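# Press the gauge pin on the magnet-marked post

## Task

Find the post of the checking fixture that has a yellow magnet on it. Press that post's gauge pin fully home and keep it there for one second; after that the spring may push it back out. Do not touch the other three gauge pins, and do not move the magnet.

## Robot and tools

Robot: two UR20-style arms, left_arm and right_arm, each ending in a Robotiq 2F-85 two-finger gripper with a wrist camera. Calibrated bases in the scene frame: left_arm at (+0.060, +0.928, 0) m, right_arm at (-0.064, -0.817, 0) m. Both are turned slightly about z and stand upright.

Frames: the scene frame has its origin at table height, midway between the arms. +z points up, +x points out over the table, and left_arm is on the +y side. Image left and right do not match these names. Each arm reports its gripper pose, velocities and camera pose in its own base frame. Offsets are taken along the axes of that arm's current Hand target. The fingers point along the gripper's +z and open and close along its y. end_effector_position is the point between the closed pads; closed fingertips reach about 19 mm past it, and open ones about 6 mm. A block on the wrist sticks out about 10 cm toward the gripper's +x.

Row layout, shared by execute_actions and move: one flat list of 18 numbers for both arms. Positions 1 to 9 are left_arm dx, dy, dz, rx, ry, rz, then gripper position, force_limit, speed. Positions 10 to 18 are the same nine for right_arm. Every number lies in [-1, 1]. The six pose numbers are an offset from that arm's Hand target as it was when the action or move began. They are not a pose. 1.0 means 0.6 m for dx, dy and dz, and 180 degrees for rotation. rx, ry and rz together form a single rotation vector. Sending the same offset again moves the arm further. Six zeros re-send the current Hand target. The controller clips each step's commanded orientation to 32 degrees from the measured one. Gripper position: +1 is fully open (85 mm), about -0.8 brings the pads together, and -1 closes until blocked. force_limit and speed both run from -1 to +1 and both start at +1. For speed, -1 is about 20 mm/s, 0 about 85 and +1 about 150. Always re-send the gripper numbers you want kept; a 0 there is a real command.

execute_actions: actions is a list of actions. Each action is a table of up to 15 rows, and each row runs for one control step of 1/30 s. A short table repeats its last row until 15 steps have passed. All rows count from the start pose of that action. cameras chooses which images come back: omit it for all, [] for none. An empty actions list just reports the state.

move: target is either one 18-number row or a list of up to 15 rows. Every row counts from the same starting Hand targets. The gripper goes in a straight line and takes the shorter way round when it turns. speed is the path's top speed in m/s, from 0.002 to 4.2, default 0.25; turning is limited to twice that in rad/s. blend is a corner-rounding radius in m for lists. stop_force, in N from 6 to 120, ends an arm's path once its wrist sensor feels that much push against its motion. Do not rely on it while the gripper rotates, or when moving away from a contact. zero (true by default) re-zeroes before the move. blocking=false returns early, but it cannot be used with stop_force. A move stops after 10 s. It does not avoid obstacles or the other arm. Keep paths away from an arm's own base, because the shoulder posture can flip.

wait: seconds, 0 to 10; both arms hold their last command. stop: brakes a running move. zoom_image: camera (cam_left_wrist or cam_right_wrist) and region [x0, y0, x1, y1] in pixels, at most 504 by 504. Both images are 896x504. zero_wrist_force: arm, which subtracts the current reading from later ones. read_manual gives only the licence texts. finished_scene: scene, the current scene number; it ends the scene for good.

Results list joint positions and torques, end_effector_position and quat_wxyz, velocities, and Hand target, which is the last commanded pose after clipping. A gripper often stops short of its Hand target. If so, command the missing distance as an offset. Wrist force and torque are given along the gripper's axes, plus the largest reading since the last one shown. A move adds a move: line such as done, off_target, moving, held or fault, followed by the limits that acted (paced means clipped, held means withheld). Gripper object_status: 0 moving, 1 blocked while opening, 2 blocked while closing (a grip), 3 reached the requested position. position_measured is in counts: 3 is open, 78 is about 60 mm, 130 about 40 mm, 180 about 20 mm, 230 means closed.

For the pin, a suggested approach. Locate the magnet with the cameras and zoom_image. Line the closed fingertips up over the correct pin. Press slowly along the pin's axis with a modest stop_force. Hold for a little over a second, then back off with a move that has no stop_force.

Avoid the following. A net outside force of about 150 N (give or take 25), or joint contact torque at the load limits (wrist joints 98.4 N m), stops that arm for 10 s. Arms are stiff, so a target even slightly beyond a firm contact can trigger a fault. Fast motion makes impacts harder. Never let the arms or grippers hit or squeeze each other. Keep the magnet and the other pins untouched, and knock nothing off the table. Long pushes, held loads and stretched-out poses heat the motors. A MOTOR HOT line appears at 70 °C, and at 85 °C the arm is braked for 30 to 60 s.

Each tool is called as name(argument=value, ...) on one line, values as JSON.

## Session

execute_actions(actions=[])

Scene clock: 0.00 s.
left_arm: end_effector_position=(+1.6020, +0.5513, +0.3701) position_measured=3 object_status=3 end_effector_quat_wxyz=(-0.049, +0.940, +0.190, +0.279) | right_arm: end_effector_position=(+0.4481, +0.4679, +0.3319) position_measured=3 object_status=3 end_effector_quat_wxyz=(-0.272, +0.502, +0.649, +0.503)
Joint positions: left_arm=[0.193 -0.686 0.985 -2.439 -1.472 -3.319] | right_arm=[4.007 -1.969 -2.772 1.193 2.076 2.519]
Joint velocities: within noise
Joint torques (N m): no reading
Motor temperatures (°C): left_arm=[24 35 26 38 34 34] | right_arm=[28 35 36 37 34 38]
Wrist force (N): no reading
Wrist torque (N m): no reading
Wrist force, peak (N): no reading
Hand target: left_arm +1.6020, +0.5513, +0.3701; -0.049, +0.940, +0.190, +0.279 | right_arm +0.4481, +0.4679, +0.3319; -0.272, +0.502, +0.649, +0.503
Tool commands: left_gripper/position=+1.0 left_gripper/force_limit=+1.0 left_gripper/speed=+1.0 right_gripper/position=+1.0 right_gripper/force_limit=+1.0 right_gripper/speed=+1.0
camera_calibration:
cam_left_wrist: T_world_to_cam=[[0.280319, -0.958405, -0.0536817, 0.116011], [-0.933413, -0.259108, -0.248199, 1.75322], [0.223966, 0.119682, -0.967221, 0.0591923], [0, 0, 0, 1]] pos_world=[1.5907, 0.558373, 0.498626]
cam_right_wrist: T_world_to_cam=[[0.956613, -0.13676, 0.257272, -0.433465], [0.120637, -0.61784, -0.776995, 0.502422], [0.265214, 0.774319, -0.574535, -0.162484], [0, 0, 0, 1]] pos_world=[0.39714, 0.37695, 0.408545]

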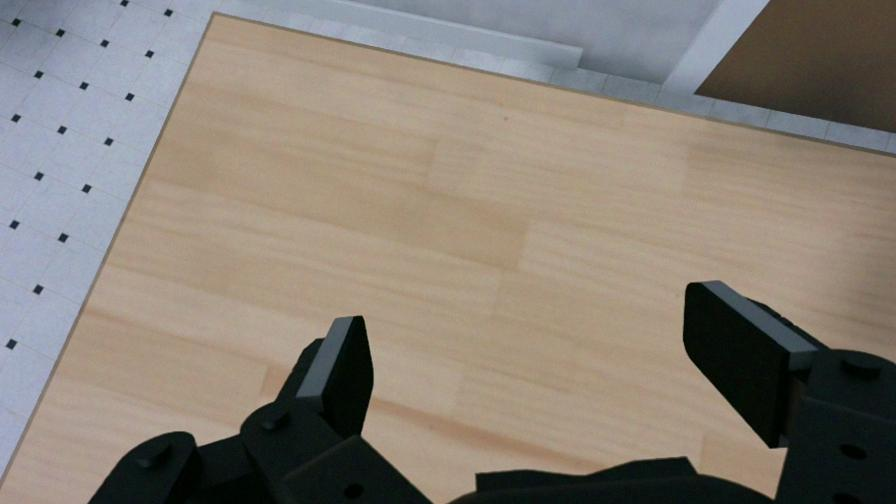

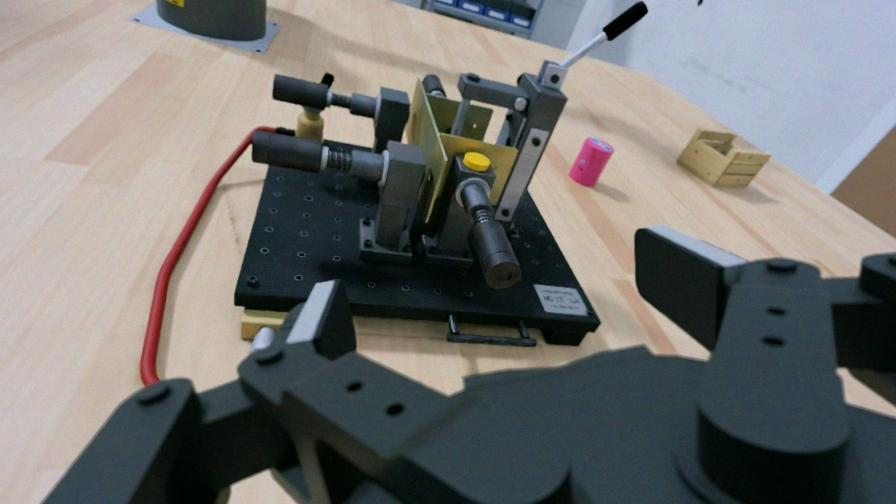

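move(target=[0,0,0,0,0,0,1,1,1,-0.1945,0.0838,0.2937,0.0732,-0.0399,0.1022,-1,0,0], cameras=["cam_right_wrist"], speed=0.3)

Scene clock: 2.47 s.
left_arm: end_effector_position=(+1.6020, +0.5513, +0.3701) position_measured=3 object_status=3 end_effector_quat_wxyz=(-0.049, +0.940, +0.190, +0.279) | right_arm: end_effector_position=(+0.5619, +0.5863, +0.1898) position_measured=232 object_status=3 end_effector_quat_wxyz=(-0.363, +0.595, +0.629, +0.343)
Joint positions: left_arm=[0.193 -0.686 0.985 -2.439 -1.472 -3.319] | right_arm=[3.928 -2.135 -2.506 0.785 2.271 2.633]
Joint velocities: within noise
Joint torques (N m): left_arm=[1.54 -275.31 -103.46 -11.05 1.43 0.16] | right_arm=[-19.68 112.94 32.2 3.37 7.91 -7.08]
Motor temperatures (°C): left_arm=[24 35 26 38 34 34] | right_arm=[28 35 36 37 34 38]
Wrist force (N): left_arm=[0.3 -0.2 -0.1] | right_arm=[-0.3 0.7 0.1]
Wrist torque (N m): left_arm=[-0.03 -0.05 0.00] | right_arm=[0.16 0.41 -0.47]
Wrist force, peak (N): left_arm=[0.7 -0.5 -0.3] | right_arm=[-1.2 2.5 3.1]
Hand target: left_arm +1.6020, +0.5513, +0.3701; -0.049, +0.940, +0.190, +0.279 | right_arm +0.5620, +0.5864, +0.1897; -0.363, +0.595, +0.629, +0.343
Off the commanded pose: left_arm 0.000 m, 0 deg | right_arm 0.000 m, 0 deg.
move: done
camera_calibration:
cam_right_wrist: T_world_to_cam=[[0.990429, -0.0876607, -0.106613, -0.468234], [-0.136793, -0.726348, -0.673577, 0.640088], [-0.0183916, 0.681714, -0.731387, -0.122525], [0, 0, 0, 1]] pos_world=[0.549059, 0.507408, 0.291615]
Images, in order (width x height): cam_right_wrist 896x504.

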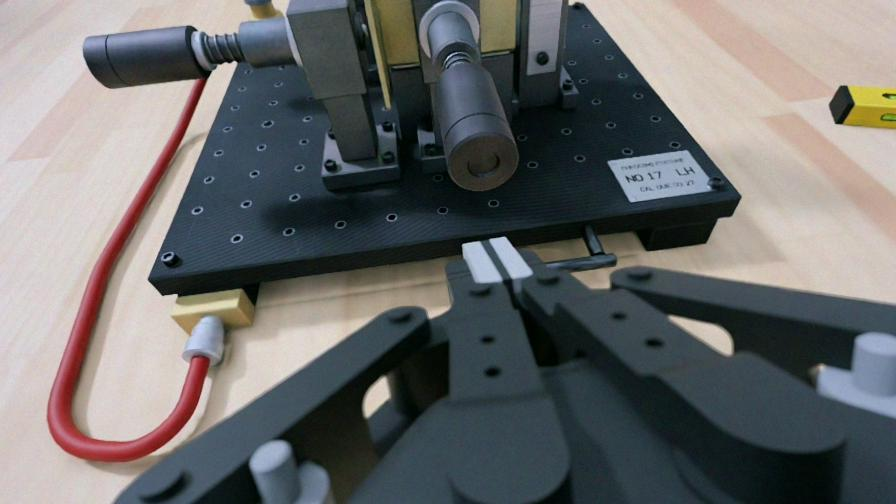

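move(target=[0,0,0,0,0,0,1,1,1,0.0048,0.0197,0.1445,0,0,0,-1,0,0], cameras=["cam_right_wrist"], speed=0.2)

Scene clock: 4.53 s.
left_arm: end_effector_position=(+1.6020, +0.5513, +0.3701) position_measured=3 object_status=3 end_effector_quat_wxyz=(-0.049, +0.940, +0.190, +0.279) | right_arm: end_effector_position=(+0.5695, +0.6632, +0.1489) position_measured=232 object_status=3 end_effector_quat_wxyz=(-0.363, +0.595, +0.629, +0.343)
Joint positions: left_arm=[0.193 -0.686 0.985 -2.439 -1.472 -3.319] | right_arm=[4.001 -2.224 -2.432 0.838 2.215 2.692]
Joint velocities: within noise
Joint torques (N m): left_arm=[0.94 -277.52 -107.99 -11.26 2.42 0.4] | right_arm=[28 115.73 36.91 15.21 -3.3 4.51]
Motor temperatures (°C): left_arm=[24 35 26 38 34 34] | right_arm=[28 35 36 37 34 38]
Wrist force (N): left_arm=[0.0 -0.1 -0.1] | right_arm=[-3.7 -0.6 -7.7]
Wrist torque (N m): left_arm=[0.00 0.02 0.00] | right_arm=[0.17 0.63 -0.29]
Wrist force, peak (N): left_arm=[0.6 0.1 -0.1] | right_arm=[-3.7 -0.6 -7.7]
Hand target: left_arm +1.6020, +0.5513, +0.3701; -0.049, +0.940, +0.190, +0.279 | right_arm +0.5695, +0.6634, +0.1488; -0.363, +0.595, +0.629, +0.343
Off the commanded pose: left_arm 0.000 m, 0 deg | right_arm 0.000 m, 0 deg.
move: done
camera_calibration:
cam_right_wrist: T_world_to_cam=[[0.990428, -0.0876027, -0.106668, -0.4734], [-0.136786, -0.726453, -0.673465, 0.669463], [-0.0184917, 0.68161, -0.731482, -0.204582], [0, 0, 0, 1]] pos_world=[0.556659, 0.584307, 0.250716]
Images, in order (width x height): cam_right_wrist 896x504.

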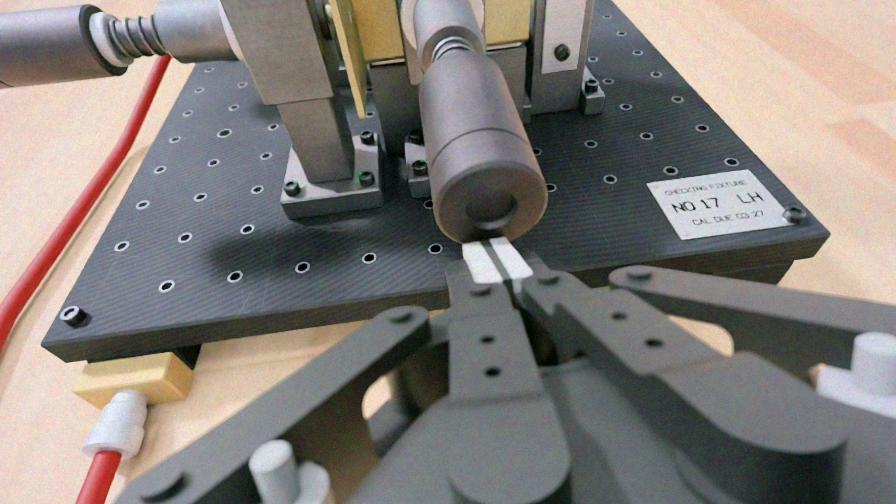

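move(target=[0,0,0,0,0,0,1,1,1,0.0252,0.0017,0.0335,0,0,0,-1,0,0], cameras=[], speed=0.05, stop_force=50)

move(target=[0,0,0,0,0,0,1,1,1,0.0167,0.0013,0.0288,0,0,0,-1,0,0], cameras=["cam_right_wrist"], speed=0.006, stop_force=25)

Scene clock: 7.53 s.
left_arm: end_effector_position=(+1.6020, +0.5513, +0.3701) position_measured=3 object_status=3 end_effector_quat_wxyz=(-0.049, +0.940, +0.190, +0.279) | right_arm: end_effector_position=(+0.5683, +0.6789, +0.1507) position_measured=232 object_status=3 end_effector_quat_wxyz=(-0.363, +0.595, +0.630, +0.343)
Joint positions: left_arm=[0.193 -0.686 0.985 -2.439 -1.472 -3.319] | right_arm=[4.017 -2.223 -2.42 0.832 2.204 2.703]
Joint velocities: within noise
Joint torques (N m): left_arm=[4.18 -279.9 -109.07 -11.36 2.18 0.09] | right_arm=[7.09 149.86 27.22 9.7 1.02 -0.01]
Motor temperatures (°C): left_arm=[24 35 26 38 34 34] | right_arm=[28 35 36 37 34 38]
Wrist force (N): left_arm=[0.5 -0.2 -0.4] | right_arm=[-7.1 -0.7 -9.4]
Wrist torque (N m): left_arm=[-0.02 -0.07 0.00] | right_arm=[0.12 0.61 -0.24]
Wrist force, peak (N): left_arm=[0.7 -0.2 -0.3] | right_arm=[-67.5 -8.2 -158.5]
Hand target: left_arm +1.6020, +0.5513, +0.3701; -0.049, +0.940, +0.190, +0.279 | right_arm +0.5683, +0.6789, +0.1507; -0.363, +0.595, +0.630, +0.343 (not the last commanded pose)
Tool commands: left_gripper/position=+1.0 left_gripper/force_limit=+1.0 left_gripper/speed=+1.0 right_gripper/position=-1.0 right_gripper/force_limit=+0.003922 right_gripper/speed=+0.003922
Off the commanded pose: left_arm 0.000 m, 0 deg | right_arm 0.010 m, 0 deg.
FORCE FAULT: contact force on the right arm reached its limit, and that arm stopped. The contact can be on any part of that arm, not only on its tool. That arm's remaining commands of this call were not run. That arm is still stopped at the end of this call. That arm stays stopped for about 10 more seconds. Until then a move that you send moves the other arm only, and its call returns only when the move has ended. Once the stop has ended, the next robot result says so. If the stop ends while you think or write, that arm runs what you send next, counted from a new Hand target: where the arm stands when the stop ends. While its stop runs, that arm takes no new command, but its gripper still runs the gripper command that each later call begins with. Until it ends, the stop uses up actions while you think or wait. An arm that is not stopped still takes commands.
move: fault (right_arm)
No camera images: "cameras" was empty.

not run: an earlier result of this reply reported a stop or a fault. Calls in your next reply go to the robot.

wait(seconds=9.5, cameras=["cam_right_wrist"])

Scene clock: 17.30 s.
left_arm: end_effector_position=(+1.6020, +0.5513, +0.3701) position_measured=3 object_status=3 end_effector_quat_wxyz=(-0.049, +0.940, +0.190, +0.279) | right_arm: end_effector_position=(+0.5683, +0.6789, +0.1507) position_measured=232 object_status=3 end_effector_quat_wxyz=(-0.363, +0.595, +0.630, +0.343)
Joint positions: left_arm=[0.193 -0.686 0.985 -2.439 -1.472 -3.319] | right_arm=[4.017 -2.223 -2.42 0.832 2.204 2.703]
Joint velocities: within noise
Joint torques (N m): left_arm=[8.27 -289.55 -117.44 -10.23 5.66 2.19] | right_arm=[7.77 148.21 27.85 9.41 1.91 0.03]
Motor temperatures (°C): left_arm=[24 35 26 38 34 34] | right_arm=[28 35 36 37 34 38]
Wrist force (N): left_arm=[0.2 -0.2 0.1] | right_arm=[-4.7 -1.4 -7.0]
Wrist torque (N m): left_arm=[-0.04 -0.03 0.00] | right_arm=[-0.01 0.19 -0.24]
Wrist force, peak (N): left_arm=[0.7 -0.3 -0.3] | right_arm=[-4.9 -1.3 -7.5]
Hand target: left_arm +1.6020, +0.5513, +0.3701; -0.049, +0.940, +0.190, +0.279 | right_arm +0.5683, +0.6789, +0.1507; -0.363, +0.595, +0.630, +0.343 (not the last commanded pose)
Tool commands: left_gripper/position=+1.0 left_gripper/force_limit=+1.0 left_gripper/speed=+1.0 right_gripper/position=-1.0 right_gripper/force_limit=+0.003922 right_gripper/speed=+0.003922
Off the commanded pose: left_arm 0.000 m, 0 deg | right_arm 0.010 m, 0 deg.
FORCE FAULT, CONTINUED: the right arm's stop, for the force fault that an earlier result reported, is over. The rest of the stop counts as 19 of the actions that you can send in this scene. During its stop the right arm's controller moved it back a little. That arm's target is now where it stood when the stop ended, not its last command. That arm accepts commands again.
wait: 9.50 s; at rest from the start
camera_calibration:
cam_right_wrist: T_world_to_cam=[[0.990602, -0.086022, -0.106337, -0.471875], [-0.135404, -0.726576, -0.673612, 0.681274], [-0.0193168, 0.68168, -0.731396, -0.213593], [0, 0, 0, 1]] pos_world=[0.555562, 0.600008, 0.252516]
Images, in order (width x height): cam_right_wrist 896x504.

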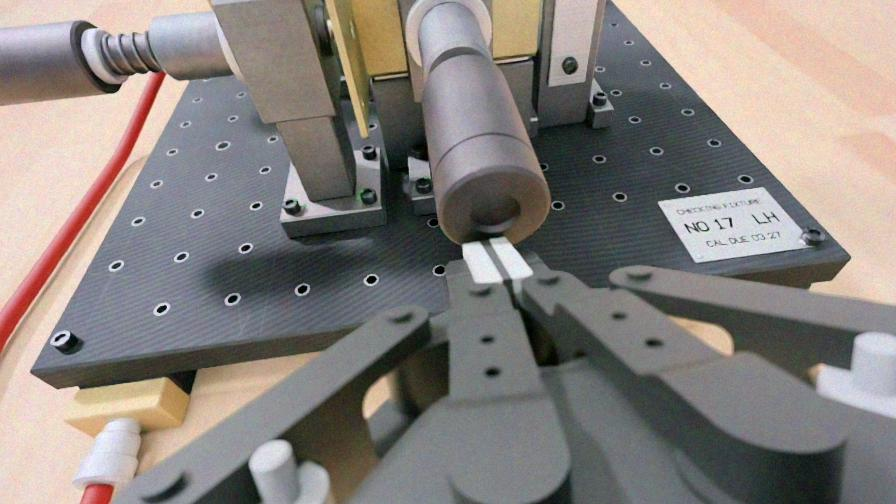

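move(target=[0,0,0,0,0,0,1,1,1,0.0084,0.0007,0.0144,0,0,0,-1,0,0], cameras=[], speed=0.004, stop_force=22)

wait(seconds=1.2, cameras=["cam_right_wrist"])

zoom_image(camera="cam_right_wrist", region=[340, 0, 600, 280])

Scene clock: 18.67 s.
left_arm: end_effector_position=(+1.6020, +0.5513, +0.3701) position_measured=3 object_status=3 end_effector_quat_wxyz=(-0.049, +0.940, +0.190, +0.279) | right_arm: end_effector_position=(+0.5683, +0.6810, +0.1507) position_measured=232 object_status=3 end_effector_quat_wxyz=(-0.363, +0.595, +0.630, +0.343)
Joint positions: left_arm=[0.193 -0.686 0.985 -2.439 -1.472 -3.319] | right_arm=[4.019 -2.223 -2.418 0.831 2.202 2.705]
Joint velocities: within noise
Joint torques (N m): left_arm=[7.57 -287.26 -118.96 -11 5.32 2.64] | right_arm=[9.05 139.51 32.84 7.36 8.11 -3.72]
Motor temperatures (°C): left_arm=[24 35 26 38 34 34] | right_arm=[28 35 36 37 34 38]
Wrist force (N): left_arm=[0.4 -0.2 0.1] | right_arm=[-17.3 -4.1 -39.3]
Wrist torque (N m): left_arm=[-0.02 -0.05 0.00] | right_arm=[-0.11 0.23 -0.21]
Wrist force, peak (N): left_arm=[0.4 -0.2 -0.4] | right_arm=[-18.4 -3.1 -41.1]
Hand target: left_arm +1.6020, +0.5513, +0.3701; -0.049, +0.940, +0.190, +0.279 | right_arm +0.5683, +0.6809, +0.1507; -0.363, +0.595, +0.630, +0.343 (not the last commanded pose)
Off the commanded pose: left_arm 0.000 m, 0 deg | right_arm 0.008 m, 0 deg.
move: contact (right_arm)
No camera images: "cameras" was empty.

Scene clock: 19.87 s.
left_arm: end_effector_position=(+1.6020, +0.5513, +0.3701) position_measured=3 object_status=3 end_effector_quat_wxyz=(-0.049, +0.940, +0.190, +0.279) | right_arm: end_effector_position=(+0.5683, +0.6809, +0.1507) position_measured=232 object_status=3 end_effector_quat_wxyz=(-0.363, +0.595, +0.630, +0.343)
Joint positions: left_arm=[0.193 -0.686 0.985 -2.439 -1.472 -3.319] | right_arm=[4.019 -2.223 -2.418 0.831 2.202 2.705]
Joint velocities: within noise
Joint torques (N m): left_arm=[9.26 -287.44 -119.56 -10.24 5.41 2.47] | right_arm=[0.64 143.04 26 12.3 8.24 -7.95]
Motor temperatures (°C): left_arm=[24 35 26 38 34 34] | right_arm=[28 35 36 37 34 38]
Wrist force (N): left_arm=[0.5 0.0 -0.2] | right_arm=[-12.9 -2.3 -31.5]
Wrist torque (N m): left_arm=[0.01 -0.07 0.00] | right_arm=[-0.09 0.25 -0.21]
Wrist force, peak (N): left_arm=[0.6 -0.1 -0.3] | right_arm=[-17.0 -4.1 -38.9]
Hand target: left_arm +1.6020, +0.5513, +0.3701; -0.049, +0.940, +0.190, +0.279 | right_arm +0.5683, +0.6809, +0.1507; -0.363, +0.595, +0.630, +0.343 (not the last commanded pose)
Tool commands: left_gripper/position=+1.0 left_gripper/force_limit=+1.0 left_gripper/speed=+1.0 right_gripper/position=-1.0 right_gripper/force_limit=+0.0 right_gripper/speed=+0.0
Off the commanded pose: left_arm 0.000 m, 0 deg | right_arm 0.008 m, 0 deg.
wait: 1.20 s; at rest by 0.17 s
camera_calibration:
cam_right_wrist: T_world_to_cam=[[0.990602, -0.086022, -0.106337, -0.471703], [-0.135404, -0.726576, -0.673612, 0.682727], [-0.0193168, 0.68168, -0.731396, -0.214956], [0, 0, 0, 1]] pos_world=[0.555562, 0.602008, 0.252516]
Images, in order (width x height): cam_right_wrist 896x504.

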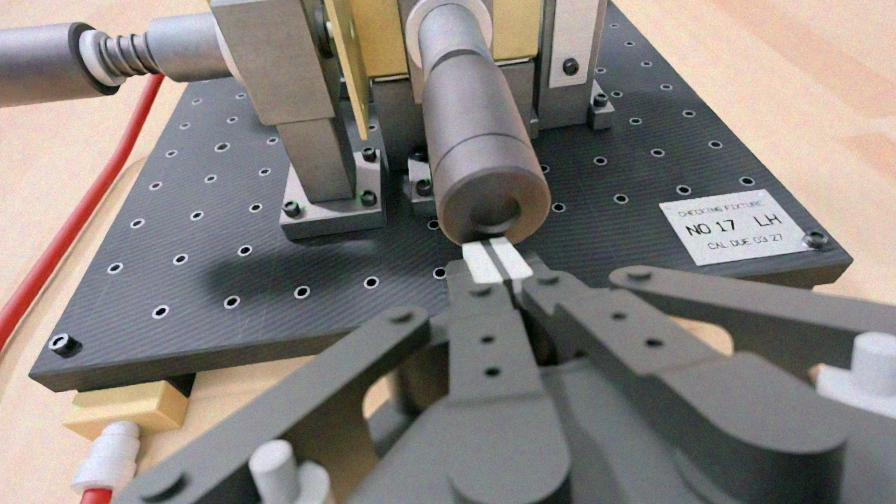

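Scaled by 1.800 from the camera's 896x504 image, which has a finer 1280x720 frame.

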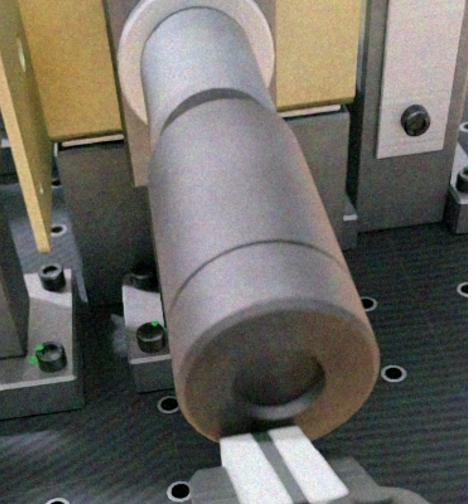

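move(target=[0,0,0,0,0,0,1,1,1,0.0067,0.0006,0.0115,0,0,0,-1,0,0], cameras=[], speed=0.003, stop_force=20)

wait(seconds=1.2, cameras=[])

Scene clock: 20.90 s.
left_arm: end_effector_position=(+1.6020, +0.5513, +0.3701) position_measured=3 object_status=3 end_effector_quat_wxyz=(-0.049, +0.940, +0.190, +0.279) | right_arm: end_effector_position=(+0.5683, +0.6811, +0.1508) position_measured=232 object_status=3 end_effector_quat_wxyz=(-0.363, +0.595, +0.630, +0.343)
Joint positions: left_arm=[0.193 -0.686 0.985 -2.439 -1.472 -3.319] | right_arm=[4.02 -2.223 -2.418 0.831 2.202 2.705]
Joint velocities: within noise
Joint torques (N m): left_arm=[7.86 -285.96 -120.61 -10.48 5.19 2.09] | right_arm=[24.79 144.08 46.6 6.61 10.12 -3.19]
Motor temperatures (°C): left_arm=[24 35 26 38 34 34] | right_arm=[28 35 36 37 34 38]
Wrist force (N): left_arm=[0.5 -0.4 -0.1] | right_arm=[-26.9 -3.3 -60.8]
Wrist torque (N m): left_arm=[-0.05 -0.07 0.00] | right_arm=[-0.16 0.32 -0.17]
Wrist force, peak (N): left_arm=[0.6 -0.1 -0.5] | right_arm=[-26.8 -3.2 -60.9]
Hand target: left_arm +1.6020, +0.5513, +0.3701; -0.049, +0.940, +0.190, +0.279 | right_arm +0.5682, +0.6811, +0.1508; -0.363, +0.595, +0.630, +0.343 (not the last commanded pose)
Off the commanded pose: left_arm 0.000 m, 0 deg | right_arm 0.008 m, 0 deg.
move: contact (right_arm)
No camera images: "cameras" was empty.

Scene clock: 22.10 s.
left_arm: end_effector_position=(+1.6020, +0.5513, +0.3701) position_measured=3 object_status=3 end_effector_quat_wxyz=(-0.049, +0.940, +0.190, +0.279) | right_arm: end_effector_position=(+0.5682, +0.6811, +0.1508) position_measured=232 object_status=3 end_effector_quat_wxyz=(-0.363, +0.595, +0.630, +0.343)
Joint positions: left_arm=[0.193 -0.686 0.985 -2.439 -1.472 -3.319] | right_arm=[4.02 -2.223 -2.418 0.831 2.202 2.705]
Joint velocities: within noise
Joint torques (N m): left_arm=[10.72 -291.69 -117.88 -10.82 4.59 1.82] | right_arm=[19.82 139.21 40.73 6.83 10.86 -6.93]
Motor temperatures (°C): left_arm=[24 35 26 38 34 34] | right_arm=[28 35 36 37 34 38]
Wrist force (N): left_arm=[0.5 0.1 -0.1] | right_arm=[-23.5 -0.8 -53.9]
Wrist torque (N m): left_arm=[0.02 -0.08 0.00] | right_arm=[-0.19 0.30 -0.16]
Wrist force, peak (N): left_arm=[0.2 -0.6 0.0] | right_arm=[-26.5 -3.1 -60.6]
Hand target: left_arm +1.6020, +0.5513, +0.3701; -0.049, +0.940, +0.190, +0.279 | right_arm +0.5682, +0.6811, +0.1508; -0.363, +0.595, +0.630, +0.343 (not the last commanded pose)
Tool commands: left_gripper/position=+1.0 left_gripper/force_limit=+1.0 left_gripper/speed=+1.0 right_gripper/position=-1.0 right_gripper/force_limit=+0.0 right_gripper/speed=+0.0
Off the commanded pose: left_arm 0.000 m, 0 deg | right_arm 0.008 m, 0 deg.
wait: 1.20 s; at rest by 0.17 s
No camera images: "cameras" was empty.

Hard stop confirmed. Retreat straight back.

move(target=[0,0,0,0,0,0,1,1,1,-0.0418,-0.003,-0.072,0,0,0,-1,0,0], cameras=["cam_right_wrist"], speed=0.1)

finished_scene(scene=2)

Scene clock: 23.20 s.
left_arm: end_effector_position=(+1.6020, +0.5513, +0.3701) position_measured=3 object_status=3 end_effector_quat_wxyz=(-0.049, +0.940, +0.190, +0.279) | right_arm: end_effector_position=(+0.5693, +0.6313, +0.1507) position_measured=232 object_status=3 end_effector_quat_wxyz=(-0.363, +0.595, +0.630, +0.343)
Joint positions: left_arm=[0.193 -0.686 0.985 -2.439 -1.472 -3.319] | right_arm=[3.969 -2.216 -2.459 0.841 2.242 2.665]
Joint velocities: within noise
Joint torques (N m): left_arm=[7.32 -287.34 -120.19 -10.68 5.74 2.39] | right_arm=[-16.64 164.5 1.03 14.75 8.49 -7.42]
Motor temperatures (°C): left_arm=[24 35 26 38 34 34] | right_arm=[28 35 36 37 34 38]
Wrist force (N): left_arm=[0.3 -0.1 -0.3] | right_arm=[1.0 -0.2 2.1]
Wrist torque (N m): left_arm=[-0.01 -0.03 -0.01] | right_arm=[0.11 0.19 -0.39]
Wrist force, peak (N): left_arm=[0.5 -0.2 0.0] | right_arm=[-23.3 -0.8 -53.9]
Hand target: left_arm +1.6020, +0.5513, +0.3701; -0.049, +0.940, +0.190, +0.279 | right_arm +0.5693, +0.6311, +0.1507; -0.363, +0.595, +0.630, +0.343
Off the commanded pose: left_arm 0.000 m, 0 deg | right_arm 0.000 m, 0 deg.
move: done
camera_calibration:
cam_right_wrist: T_world_to_cam=[[0.990619, -0.0860091, -0.106193, -0.477024], [-0.135296, -0.726578, -0.673631, 0.646703], [-0.0192188, 0.681679, -0.731399, -0.181252], [0, 0, 0, 1]] pos_world=[0.556562, 0.552408, 0.252416]
Images, in order (width x height): cam_right_wrist 896x504.

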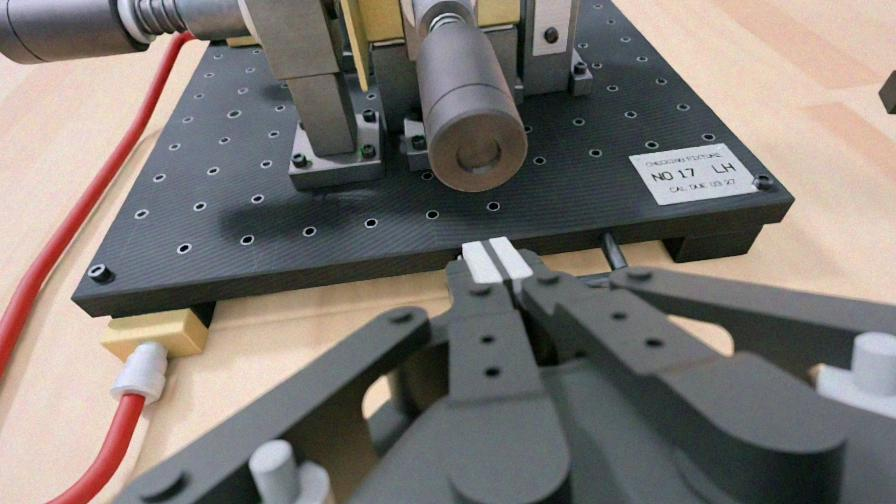

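The scene is finished: the task was done.


## Next scene

The same job, from a new start.

execute_actions(actions=[])

Scene clock: 0.00 s.
left_arm: end_effector_position=(+0.3071, -0.4220, +0.1602) position_measured=3 object_status=3 end_effector_quat_wxyz=(+0.066, +0.956, -0.074, +0.275) | right_arm: end_effector_position=(+0.4900, -0.3027, +0.2369) position_measured=3 object_status=3 end_effector_quat_wxyz=(+0.548, -0.467, -0.511, -0.471)
Joint positions: left_arm=[-1.763 -1.739 2.857 -2.766 -1.003 1.555] | right_arm=[2.511 -2.074 -2.06 -2.212 2.389 -0.015]
Joint velocities: within noise
Joint torques (N m): no reading
Motor temperatures (°C): left_arm=[24 35 26 38 34 33] | right_arm=[28 35 35 36 33 38]
Wrist force (N): no reading
Wrist torque (N m): no reading
Wrist force, peak (N): no reading
Hand target: left_arm +0.3071, -0.4220, +0.1602; +0.066, +0.956, -0.074, +0.275 | right_arm +0.4900, -0.3027, +0.2369; +0.548, -0.467, -0.511, -0.471
Tool commands: left_gripper/position=+1.0 left_gripper/force_limit=+1.0 left_gripper/speed=+1.0 right_gripper/position=+1.0 right_gripper/force_limit=+1.0 right_gripper/speed=+1.0
camera_calibration:
cam_left_wrist: T_world_to_cam=[[-0.285835, -0.958093, 0.0188626, -0.30276], [-0.929607, 0.27245, -0.248197, 0.463413], [0.232657, -0.0884782, -0.968526, 0.172428], [0, 0, 0, 1]] pos_world=[0.304136, -0.401073, 0.28773]
cam_right_wrist: T_world_to_cam=[[0.978979, 0.0562001, -0.196068, -0.399553], [-0.174505, -0.266853, -0.947807, 0.238768], [-0.105588, 0.962097, -0.251436, 0.530477], [0, 0, 0, 1]] pos_world=[0.488832, -0.424199, 0.281347]

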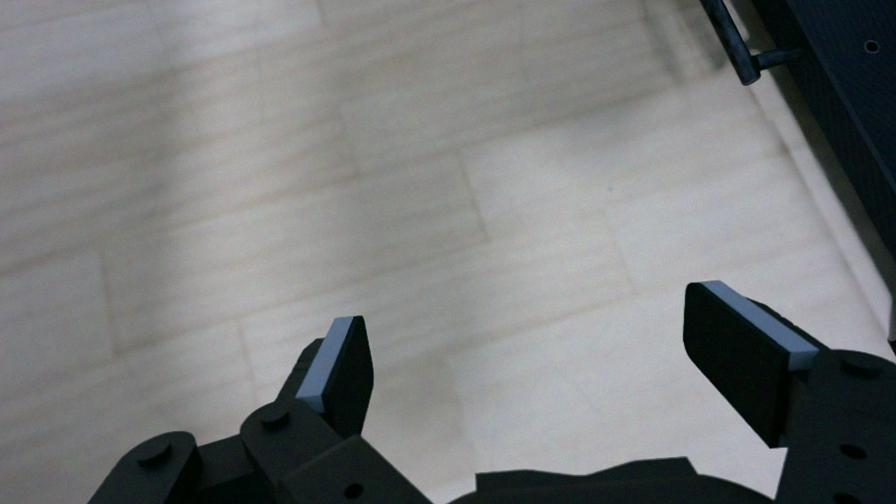

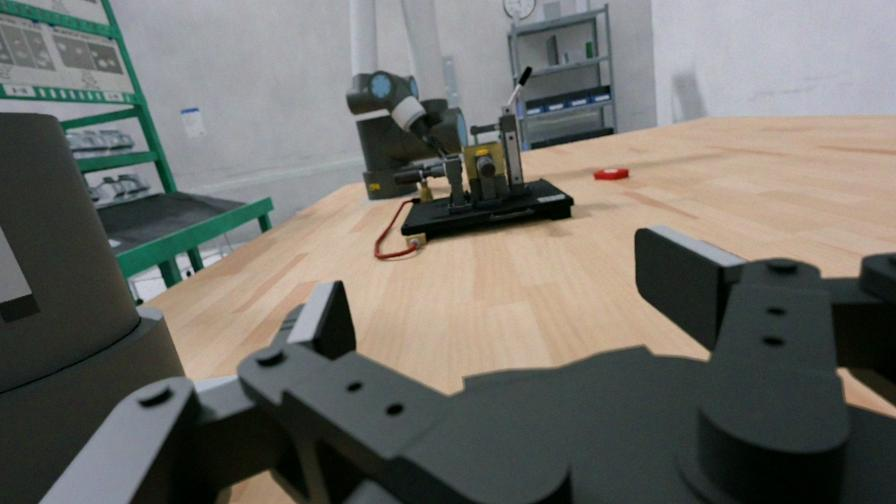

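zoom_image(camera="cam_right_wrist", region=[360, 40, 620, 270])

Scaled by 1.938 from the camera's 896x504 image, which has a finer 1280x720 frame.

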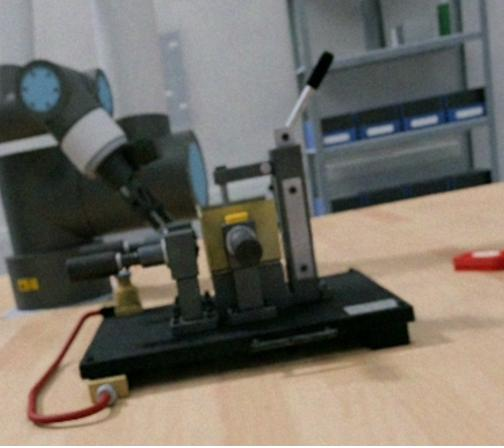

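move(target=[0,0,0,0,0,0,1,1,1,0.248,0.264,0.7385,-0.0506,-0.3455,0.0163,-1,0,0], cameras=["cam_right_wrist"], speed=0.45)

Scene clock: 5.67 s.
left_arm: end_effector_position=(+0.3071, -0.4220, +0.1602) position_measured=3 object_status=3 end_effector_quat_wxyz=(+0.066, +0.956, -0.074, +0.275) | right_arm: end_effector_position=(+0.5991, +0.1502, +0.3996) position_measured=232 object_status=3 end_effector_quat_wxyz=(-0.180, +0.695, +0.671, +0.186)
Joint positions: left_arm=[-1.763 -1.739 2.857 -2.766 -1.003 1.555] | right_arm=[3.457 -1.341 -2.407 -0.77 2.06 1.969]
Joint velocities: within noise
Joint torques (N m): left_arm=[6.36 -10.88 -58.37 -8.74 3.95 -0.7] | right_arm=[13.66 45.97 100.34 15.04 -3.36 5.42]
Motor temperatures (°C): left_arm=[24 35 26 38 34 33] | right_arm=[28 35 35 36 33 38]
Wrist force (N): left_arm=[0.1 -0.3 -0.1] | right_arm=[-0.5 1.4 2.0]
Wrist torque (N m): left_arm=[-0.04 -0.02 0.00] | right_arm=[0.99 0.12 -0.33]
Wrist force, peak (N): left_arm=[-0.1 -0.5 -0.3] | right_arm=[4.4 2.0 3.1]
Hand target: left_arm +0.3071, -0.4220, +0.1602; +0.066, +0.956, -0.074, +0.275 | right_arm +0.5991, +0.1503, +0.3996; -0.180, +0.695, +0.671, +0.186
Off the commanded pose: left_arm 0.000 m, 0 deg | right_arm 0.000 m, 0 deg.
move: done
camera_calibration:
cam_right_wrist: T_world_to_cam=[[0.977445, -0.210166, -0.0207667, -0.529074], [-0.209388, -0.951598, -0.224984, 0.367805], [0.0275225, 0.224258, -0.974141, 0.467114], [0, 0, 0, 1]] pos_world=[0.581299, 0.134055, 0.526798]
Images, in order (width x height): cam_right_wrist 896x504.

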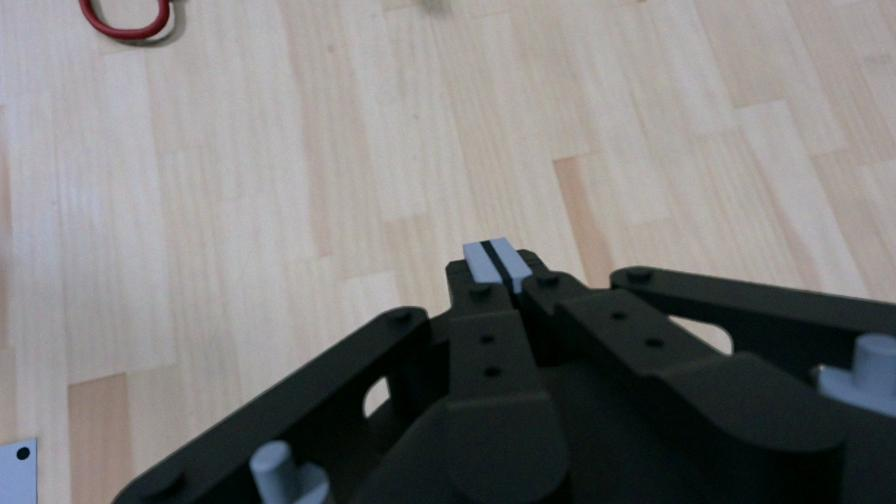

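move(target=[0,0,0,0,0,0,1,1,1,0.4367,-0.2583,0.57,-0.0319,0.1663,0.0319,-1,0,0], cameras=["cam_right_wrist"], speed=0.35)

Scene clock: 8.00 s.
left_arm: end_effector_position=(+0.3071, -0.4220, +0.1602) position_measured=3 object_status=3 end_effector_quat_wxyz=(+0.066, +0.956, -0.074, +0.275) | right_arm: end_effector_position=(+0.4577, +0.5532, +0.2344) position_measured=232 object_status=3 end_effector_quat_wxyz=(-0.321, +0.663, +0.557, +0.383)
Joint positions: left_arm=[-1.763 -1.739 2.857 -2.766 -1.003 1.555] | right_arm=[4.146 -2.066 -2.717 1.082 1.908 2.938]
Joint velocities: within noise
Joint torques (N m): left_arm=[5.71 -7.49 -59.48 -8.03 3.54 -0.54] | right_arm=[30.67 74.45 -7.34 15.73 -3.05 5.49]
Motor temperatures (°C): left_arm=[24 35 26 38 34 33] | right_arm=[28 35 35 36 33 38]
Wrist force (N): left_arm=[-0.2 0.0 -0.3] | right_arm=[0.4 1.2 1.6]
Wrist torque (N m): left_arm=[0.00 0.03 0.00] | right_arm=[0.54 0.00 0.08]
Wrist force, peak (N): left_arm=[0.4 0.1 -0.4] | right_arm=[1.4 -1.4 5.3]
Hand target: left_arm +0.3071, -0.4220, +0.1602; +0.066, +0.956, -0.074, +0.275 | right_arm +0.4577, +0.5532, +0.2344; -0.321, +0.663, +0.557, +0.383
Off the commanded pose: left_arm 0.000 m, 0 deg | right_arm 0.000 m, 0 deg.
move: done
camera_calibration:
cam_right_wrist: T_world_to_cam=[[0.944378, -0.311183, -0.106371, -0.218531], [-0.298644, -0.676067, -0.673606, 0.678098], [0.137701, 0.667906, -0.731396, -0.133048], [0, 0, 0, 1]] pos_world=[0.427206, 0.4793, 0.336216]
Images, in order (width x height): cam_right_wrist 896x504.

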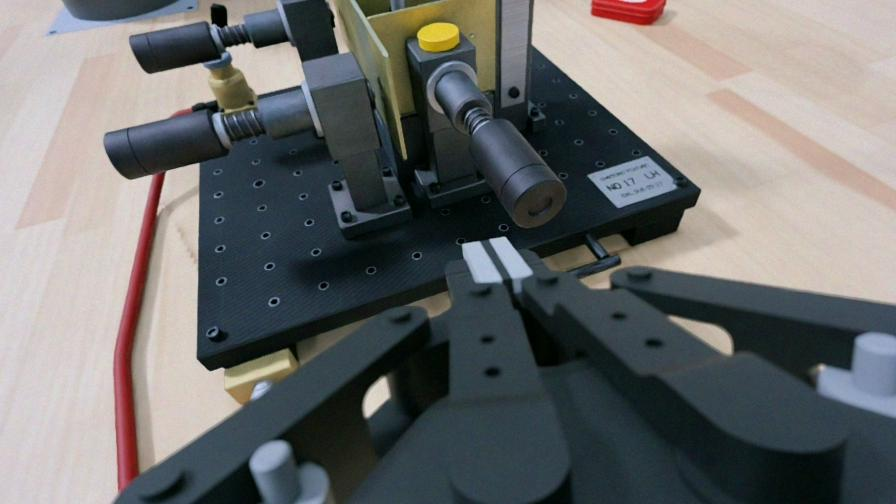

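move(target=[0,0,0,0,0,0,1,1,1,-0.0538,0.0902,0.1647,0.0553,0,-0.032,-1,0,0], cameras=["cam_right_wrist"], speed=0.2)

Scene clock: 9.97 s.
left_arm: end_effector_position=(+0.3071, -0.4220, +0.1602) position_measured=3 object_status=3 end_effector_quat_wxyz=(+0.066, +0.956, -0.074, +0.275) | right_arm: end_effector_position=(+0.5230, +0.6121, +0.1570) position_measured=232 object_status=3 end_effector_quat_wxyz=(-0.358, +0.604, +0.621, +0.349)
Joint positions: left_arm=[-1.763 -1.739 2.857 -2.766 -1.003 1.555] | right_arm=[4.015 -2.211 -2.537 0.949 2.181 2.725]
Joint velocities: within noise
Joint torques (N m): left_arm=[4.88 -10.1 -62.33 -7.06 4.28 -0.85] | right_arm=[-21 110.05 18.9 4.71 6.28 -6.31]
Motor temperatures (°C): left_arm=[24 35 26 38 34 33] | right_arm=[28 35 35 36 33 38]
Wrist force (N): left_arm=[0.3 -0.1 0.0] | right_arm=[-0.5 0.1 1.7]
Wrist torque (N m): left_arm=[-0.02 -0.04 0.00] | right_arm=[0.32 0.23 0.00]
Wrist force, peak (N): left_arm=[0.0 -0.4 0.1] | right_arm=[-1.7 2.4 3.9]
Hand target: left_arm +0.3071, -0.4220, +0.1602; +0.066, +0.956, -0.074, +0.275 | right_arm +0.5230, +0.6122, +0.1570; -0.358, +0.604, +0.621, +0.349
Off the commanded pose: left_arm 0.000 m, 0 deg | right_arm 0.000 m, 0 deg.
move: done
camera_calibration:
cam_right_wrist: T_world_to_cam=[[0.987459, -0.116807, -0.106209, -0.411544], [-0.157861, -0.722007, -0.673637, 0.639763], [0.00200219, 0.681955, -0.731391, -0.175615], [0, 0, 0, 1]] pos_world=[0.507728, 0.533604, 0.258816]
Images, in order (width x height): cam_right_wrist 896x504.

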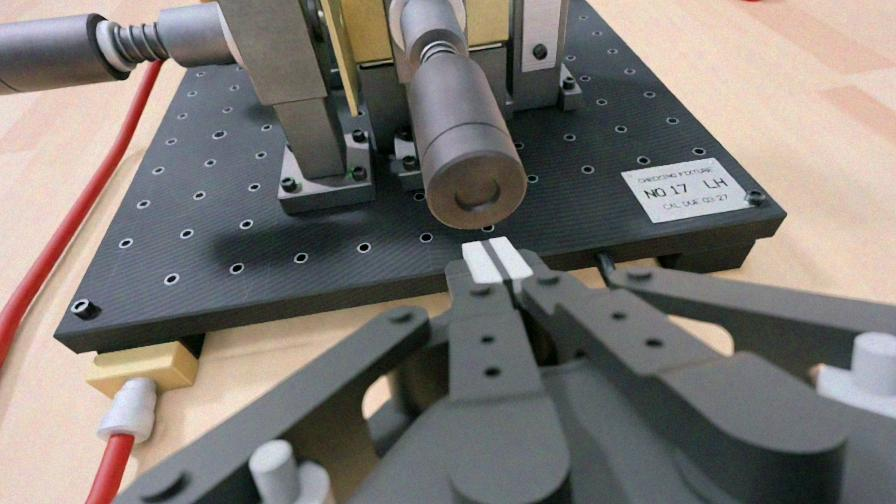

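move(target=[[0,0,0,0,0,0,1,1,1,0.0068,-0.0045,0.0155,0,0,0,-1,0,0],[0,0,0,0,0,0,1,1,1,0.021,-0.0043,0.04,0,0,0,-1,0,0]], cameras=["cam_right_wrist"], speed=0.04, stop_force=35)

move(target=[0,0,0,0,0,0,1,1,1,0.015,0,0.026,0,0,0,-1,0,0], cameras=["cam_right_wrist"], speed=0.006, stop_force=25)

wait(seconds=1.1, cameras=[])

Scene clock: 12.37 s.
left_arm: end_effector_position=(+0.3071, -0.4220, +0.1602) position_measured=3 object_status=3 end_effector_quat_wxyz=(+0.066, +0.956, -0.074, +0.275) | right_arm: end_effector_position=(+0.5197, +0.6392, +0.1559) position_measured=232 object_status=3 end_effector_quat_wxyz=(-0.358, +0.604, +0.621, +0.349)
Joint positions: left_arm=[-1.763 -1.739 2.857 -2.766 -1.003 1.555] | right_arm=[4.048 -2.215 -2.517 0.947 2.155 2.749]
Joint velocities: within noise
Joint torques (N m): left_arm=[10.3 -4.36 -65.38 -7.4 4.24 -0.63] | right_arm=[24.92 116.2 24.55 5.19 -1.52 6.13]
Motor temperatures (°C): left_arm=[24 35 26 38 34 33] | right_arm=[28 35 35 36 33 38]
Wrist force (N): left_arm=[-0.1 0.0 0.0] | right_arm=[-2.8 0.7 -8.4]
Wrist torque (N m): left_arm=[0.01 0.02 0.01] | right_arm=[0.39 0.21 -0.01]
Wrist force, peak (N): left_arm=[-0.1 0.5 -0.1] | right_arm=[-2.3 0.8 -9.0]
Hand target: left_arm +0.3071, -0.4220, +0.1602; +0.066, +0.956, -0.074, +0.275 | right_arm +0.5197, +0.6392, +0.1559; -0.358, +0.604, +0.621, +0.349
Off the commanded pose: left_arm 0.000 m, 0 deg | right_arm 0.000 m, 0 deg.
move: done
camera_calibration:
cam_right_wrist: T_world_to_cam=[[0.987475, -0.116669, -0.106217, -0.405429], [-0.157765, -0.72203, -0.673634, 0.657981], [0.0019004, 0.681954, -0.731393, -0.194914], [0, 0, 0, 1]] pos_world=[0.504528, 0.560704, 0.257616]
Images, in order (width x height): cam_right_wrist 896x504.

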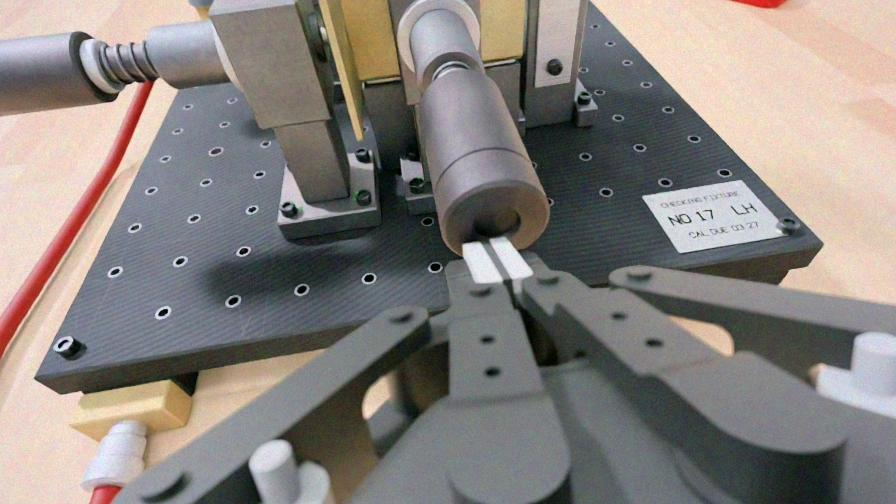

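Scene clock: 15.07 s.
left_arm: end_effector_position=(+0.3071, -0.4220, +0.1602) position_measured=3 object_status=3 end_effector_quat_wxyz=(+0.066, +0.956, -0.074, +0.275) | right_arm: end_effector_position=(+0.5195, +0.6490, +0.1558) position_measured=232 object_status=3 end_effector_quat_wxyz=(-0.358, +0.604, +0.621, +0.349)
Joint positions: left_arm=[-1.763 -1.739 2.857 -2.766 -1.003 1.555] | right_arm=[4.059 -2.216 -2.509 0.943 2.147 2.757]
Joint velocities: within noise
Joint torques (N m): left_arm=[11.28 -6.65 -65.35 -7.75 4.22 -0.74] | right_arm=[3.21 117.7 20.87 10.34 8.75 -7.56]
Motor temperatures (°C): left_arm=[24 35 26 38 34 33] | right_arm=[28 35 35 36 33 38]
Wrist force (N): left_arm=[0.2 -0.2 -0.2] | right_arm=[-11.0 3.3 -38.4]
Wrist torque (N m): left_arm=[-0.03 -0.02 0.01] | right_arm=[0.36 0.33 0.00]
Wrist force, peak (N): left_arm=[0.2 -0.1 -0.5] | right_arm=[-17.6 3.0 -56.8]
Hand target: left_arm +0.3071, -0.4220, +0.1602; +0.066, +0.956, -0.074, +0.275 | right_arm +0.5195, +0.6490, +0.1558; -0.358, +0.604, +0.621, +0.349 (not the last commanded pose)
Off the commanded pose: left_arm 0.000 m, 0 deg | right_arm 0.008 m, 0 deg.
move: contact (right_arm)
camera_calibration:
cam_right_wrist: T_world_to_cam=[[0.987475, -0.116669, -0.106217, -0.40399], [-0.157765, -0.72203, -0.673634, 0.665009], [0.0019004, 0.681954, -0.731393, -0.201597], [0, 0, 0, 1]] pos_world=[0.504228, 0.570504, 0.257616]
Images, in order (width x height): cam_right_wrist 896x504.

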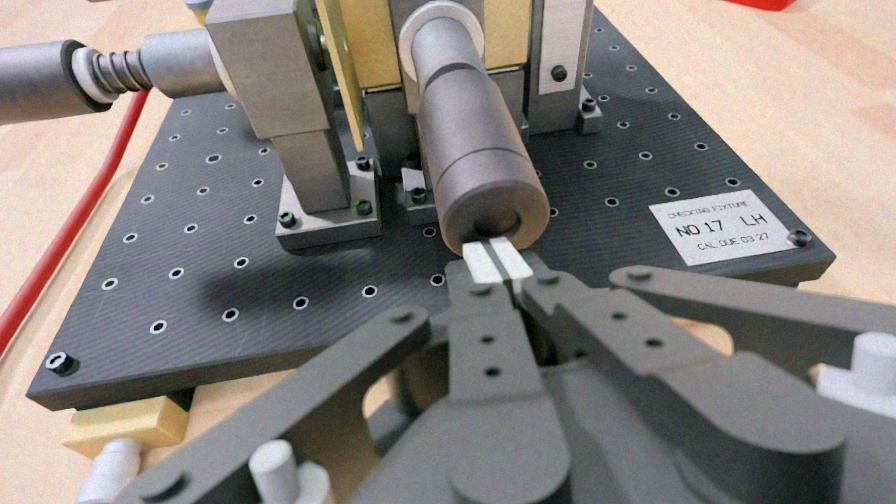

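Scene clock: 16.17 s.
left_arm: end_effector_position=(+0.3071, -0.4220, +0.1602) position_measured=3 object_status=3 end_effector_quat_wxyz=(+0.066, +0.956, -0.074, +0.275) | right_arm: end_effector_position=(+0.5195, +0.6490, +0.1558) position_measured=232 object_status=3 end_effector_quat_wxyz=(-0.358, +0.604, +0.621, +0.349)
Joint positions: left_arm=[-1.763 -1.739 2.857 -2.766 -1.003 1.555] | right_arm=[4.059 -2.216 -2.509 0.943 2.147 2.757]
Joint velocities: within noise
Joint torques (N m): left_arm=[10.64 -5.96 -66.51 -7.47 4.04 -0.89] | right_arm=[3.08 116.29 22.61 11.33 8.02 -7.79]
Motor temperatures (°C): left_arm=[24 35 26 38 34 33] | right_arm=[28 35 35 36 33 38]
Wrist force (N): left_arm=[0.1 -0.2 -0.3] | right_arm=[-9.3 3.1 -35.8]
Wrist torque (N m): left_arm=[-0.02 -0.01 0.00] | right_arm=[0.33 0.31 0.01]
Wrist force, peak (N): left_arm=[0.0 0.3 -0.4] | right_arm=[-10.9 3.3 -37.9]
Hand target: left_arm +0.3071, -0.4220, +0.1602; +0.066, +0.956, -0.074, +0.275 | right_arm +0.5195, +0.6490, +0.1558; -0.358, +0.604, +0.621, +0.349 (not the last commanded pose)
Tool commands: left_gripper/position=+1.0 left_gripper/force_limit=+1.0 left_gripper/speed=+1.0 right_gripper/position=-1.0 right_gripper/force_limit=+0.0 right_gripper/speed=+0.0
Off the commanded pose: left_arm 0.000 m, 0 deg | right_arm 0.008 m, 0 deg.
wait: 1.10 s; at rest by 0.17 s
No camera images: "cameras" was empty.

move(target=[0,0,0,0,0,0,1,1,1,-0.0418,0,-0.072,0,0,0,-1,0,0], cameras=[], speed=0.1)

finished_scene(scene=3)

Scene clock: 17.37 s.
left_arm: end_effector_position=(+0.3071, -0.4220, +0.1602) position_measured=3 object_status=3 end_effector_quat_wxyz=(+0.066, +0.956, -0.074, +0.275) | right_arm: end_effector_position=(+0.5208, +0.5992, +0.1557) position_measured=232 object_status=3 end_effector_quat_wxyz=(-0.358, +0.604, +0.621, +0.349)
Joint positions: left_arm=[-1.763 -1.739 2.857 -2.766 -1.003 1.555] | right_arm=[4.004 -2.213 -2.55 0.959 2.19 2.717]
Joint velocities: within noise
Joint torques (N m): left_arm=[11.79 -4.84 -66.63 -7.27 4.15 -0.3] | right_arm=[-16.7 155.83 -6.69 14.57 6.88 -5.64]
Motor temperatures (°C): left_arm=[24 35 26 38 34 33] | right_arm=[28 35 35 36 33 38]
Wrist force (N): left_arm=[-0.2 0.3 -0.5] | right_arm=[-0.7 0.2 1.6]
Wrist torque (N m): left_arm=[0.05 0.05 0.00] | right_arm=[0.34 0.28 0.01]
Wrist force, peak (N): left_arm=[-0.2 0.3 -0.5] | right_arm=[-9.3 3.5 -35.8]
Hand target: left_arm +0.3071, -0.4220, +0.1602; +0.066, +0.956, -0.074, +0.275 | right_arm +0.5208, +0.5990, +0.1557; -0.358, +0.604, +0.621, +0.349
Off the commanded pose: left_arm 0.000 m, 0 deg | right_arm 0.000 m, 0 deg.
move: done
No camera images: "cameras" was empty.

The scene is finished: the task was done.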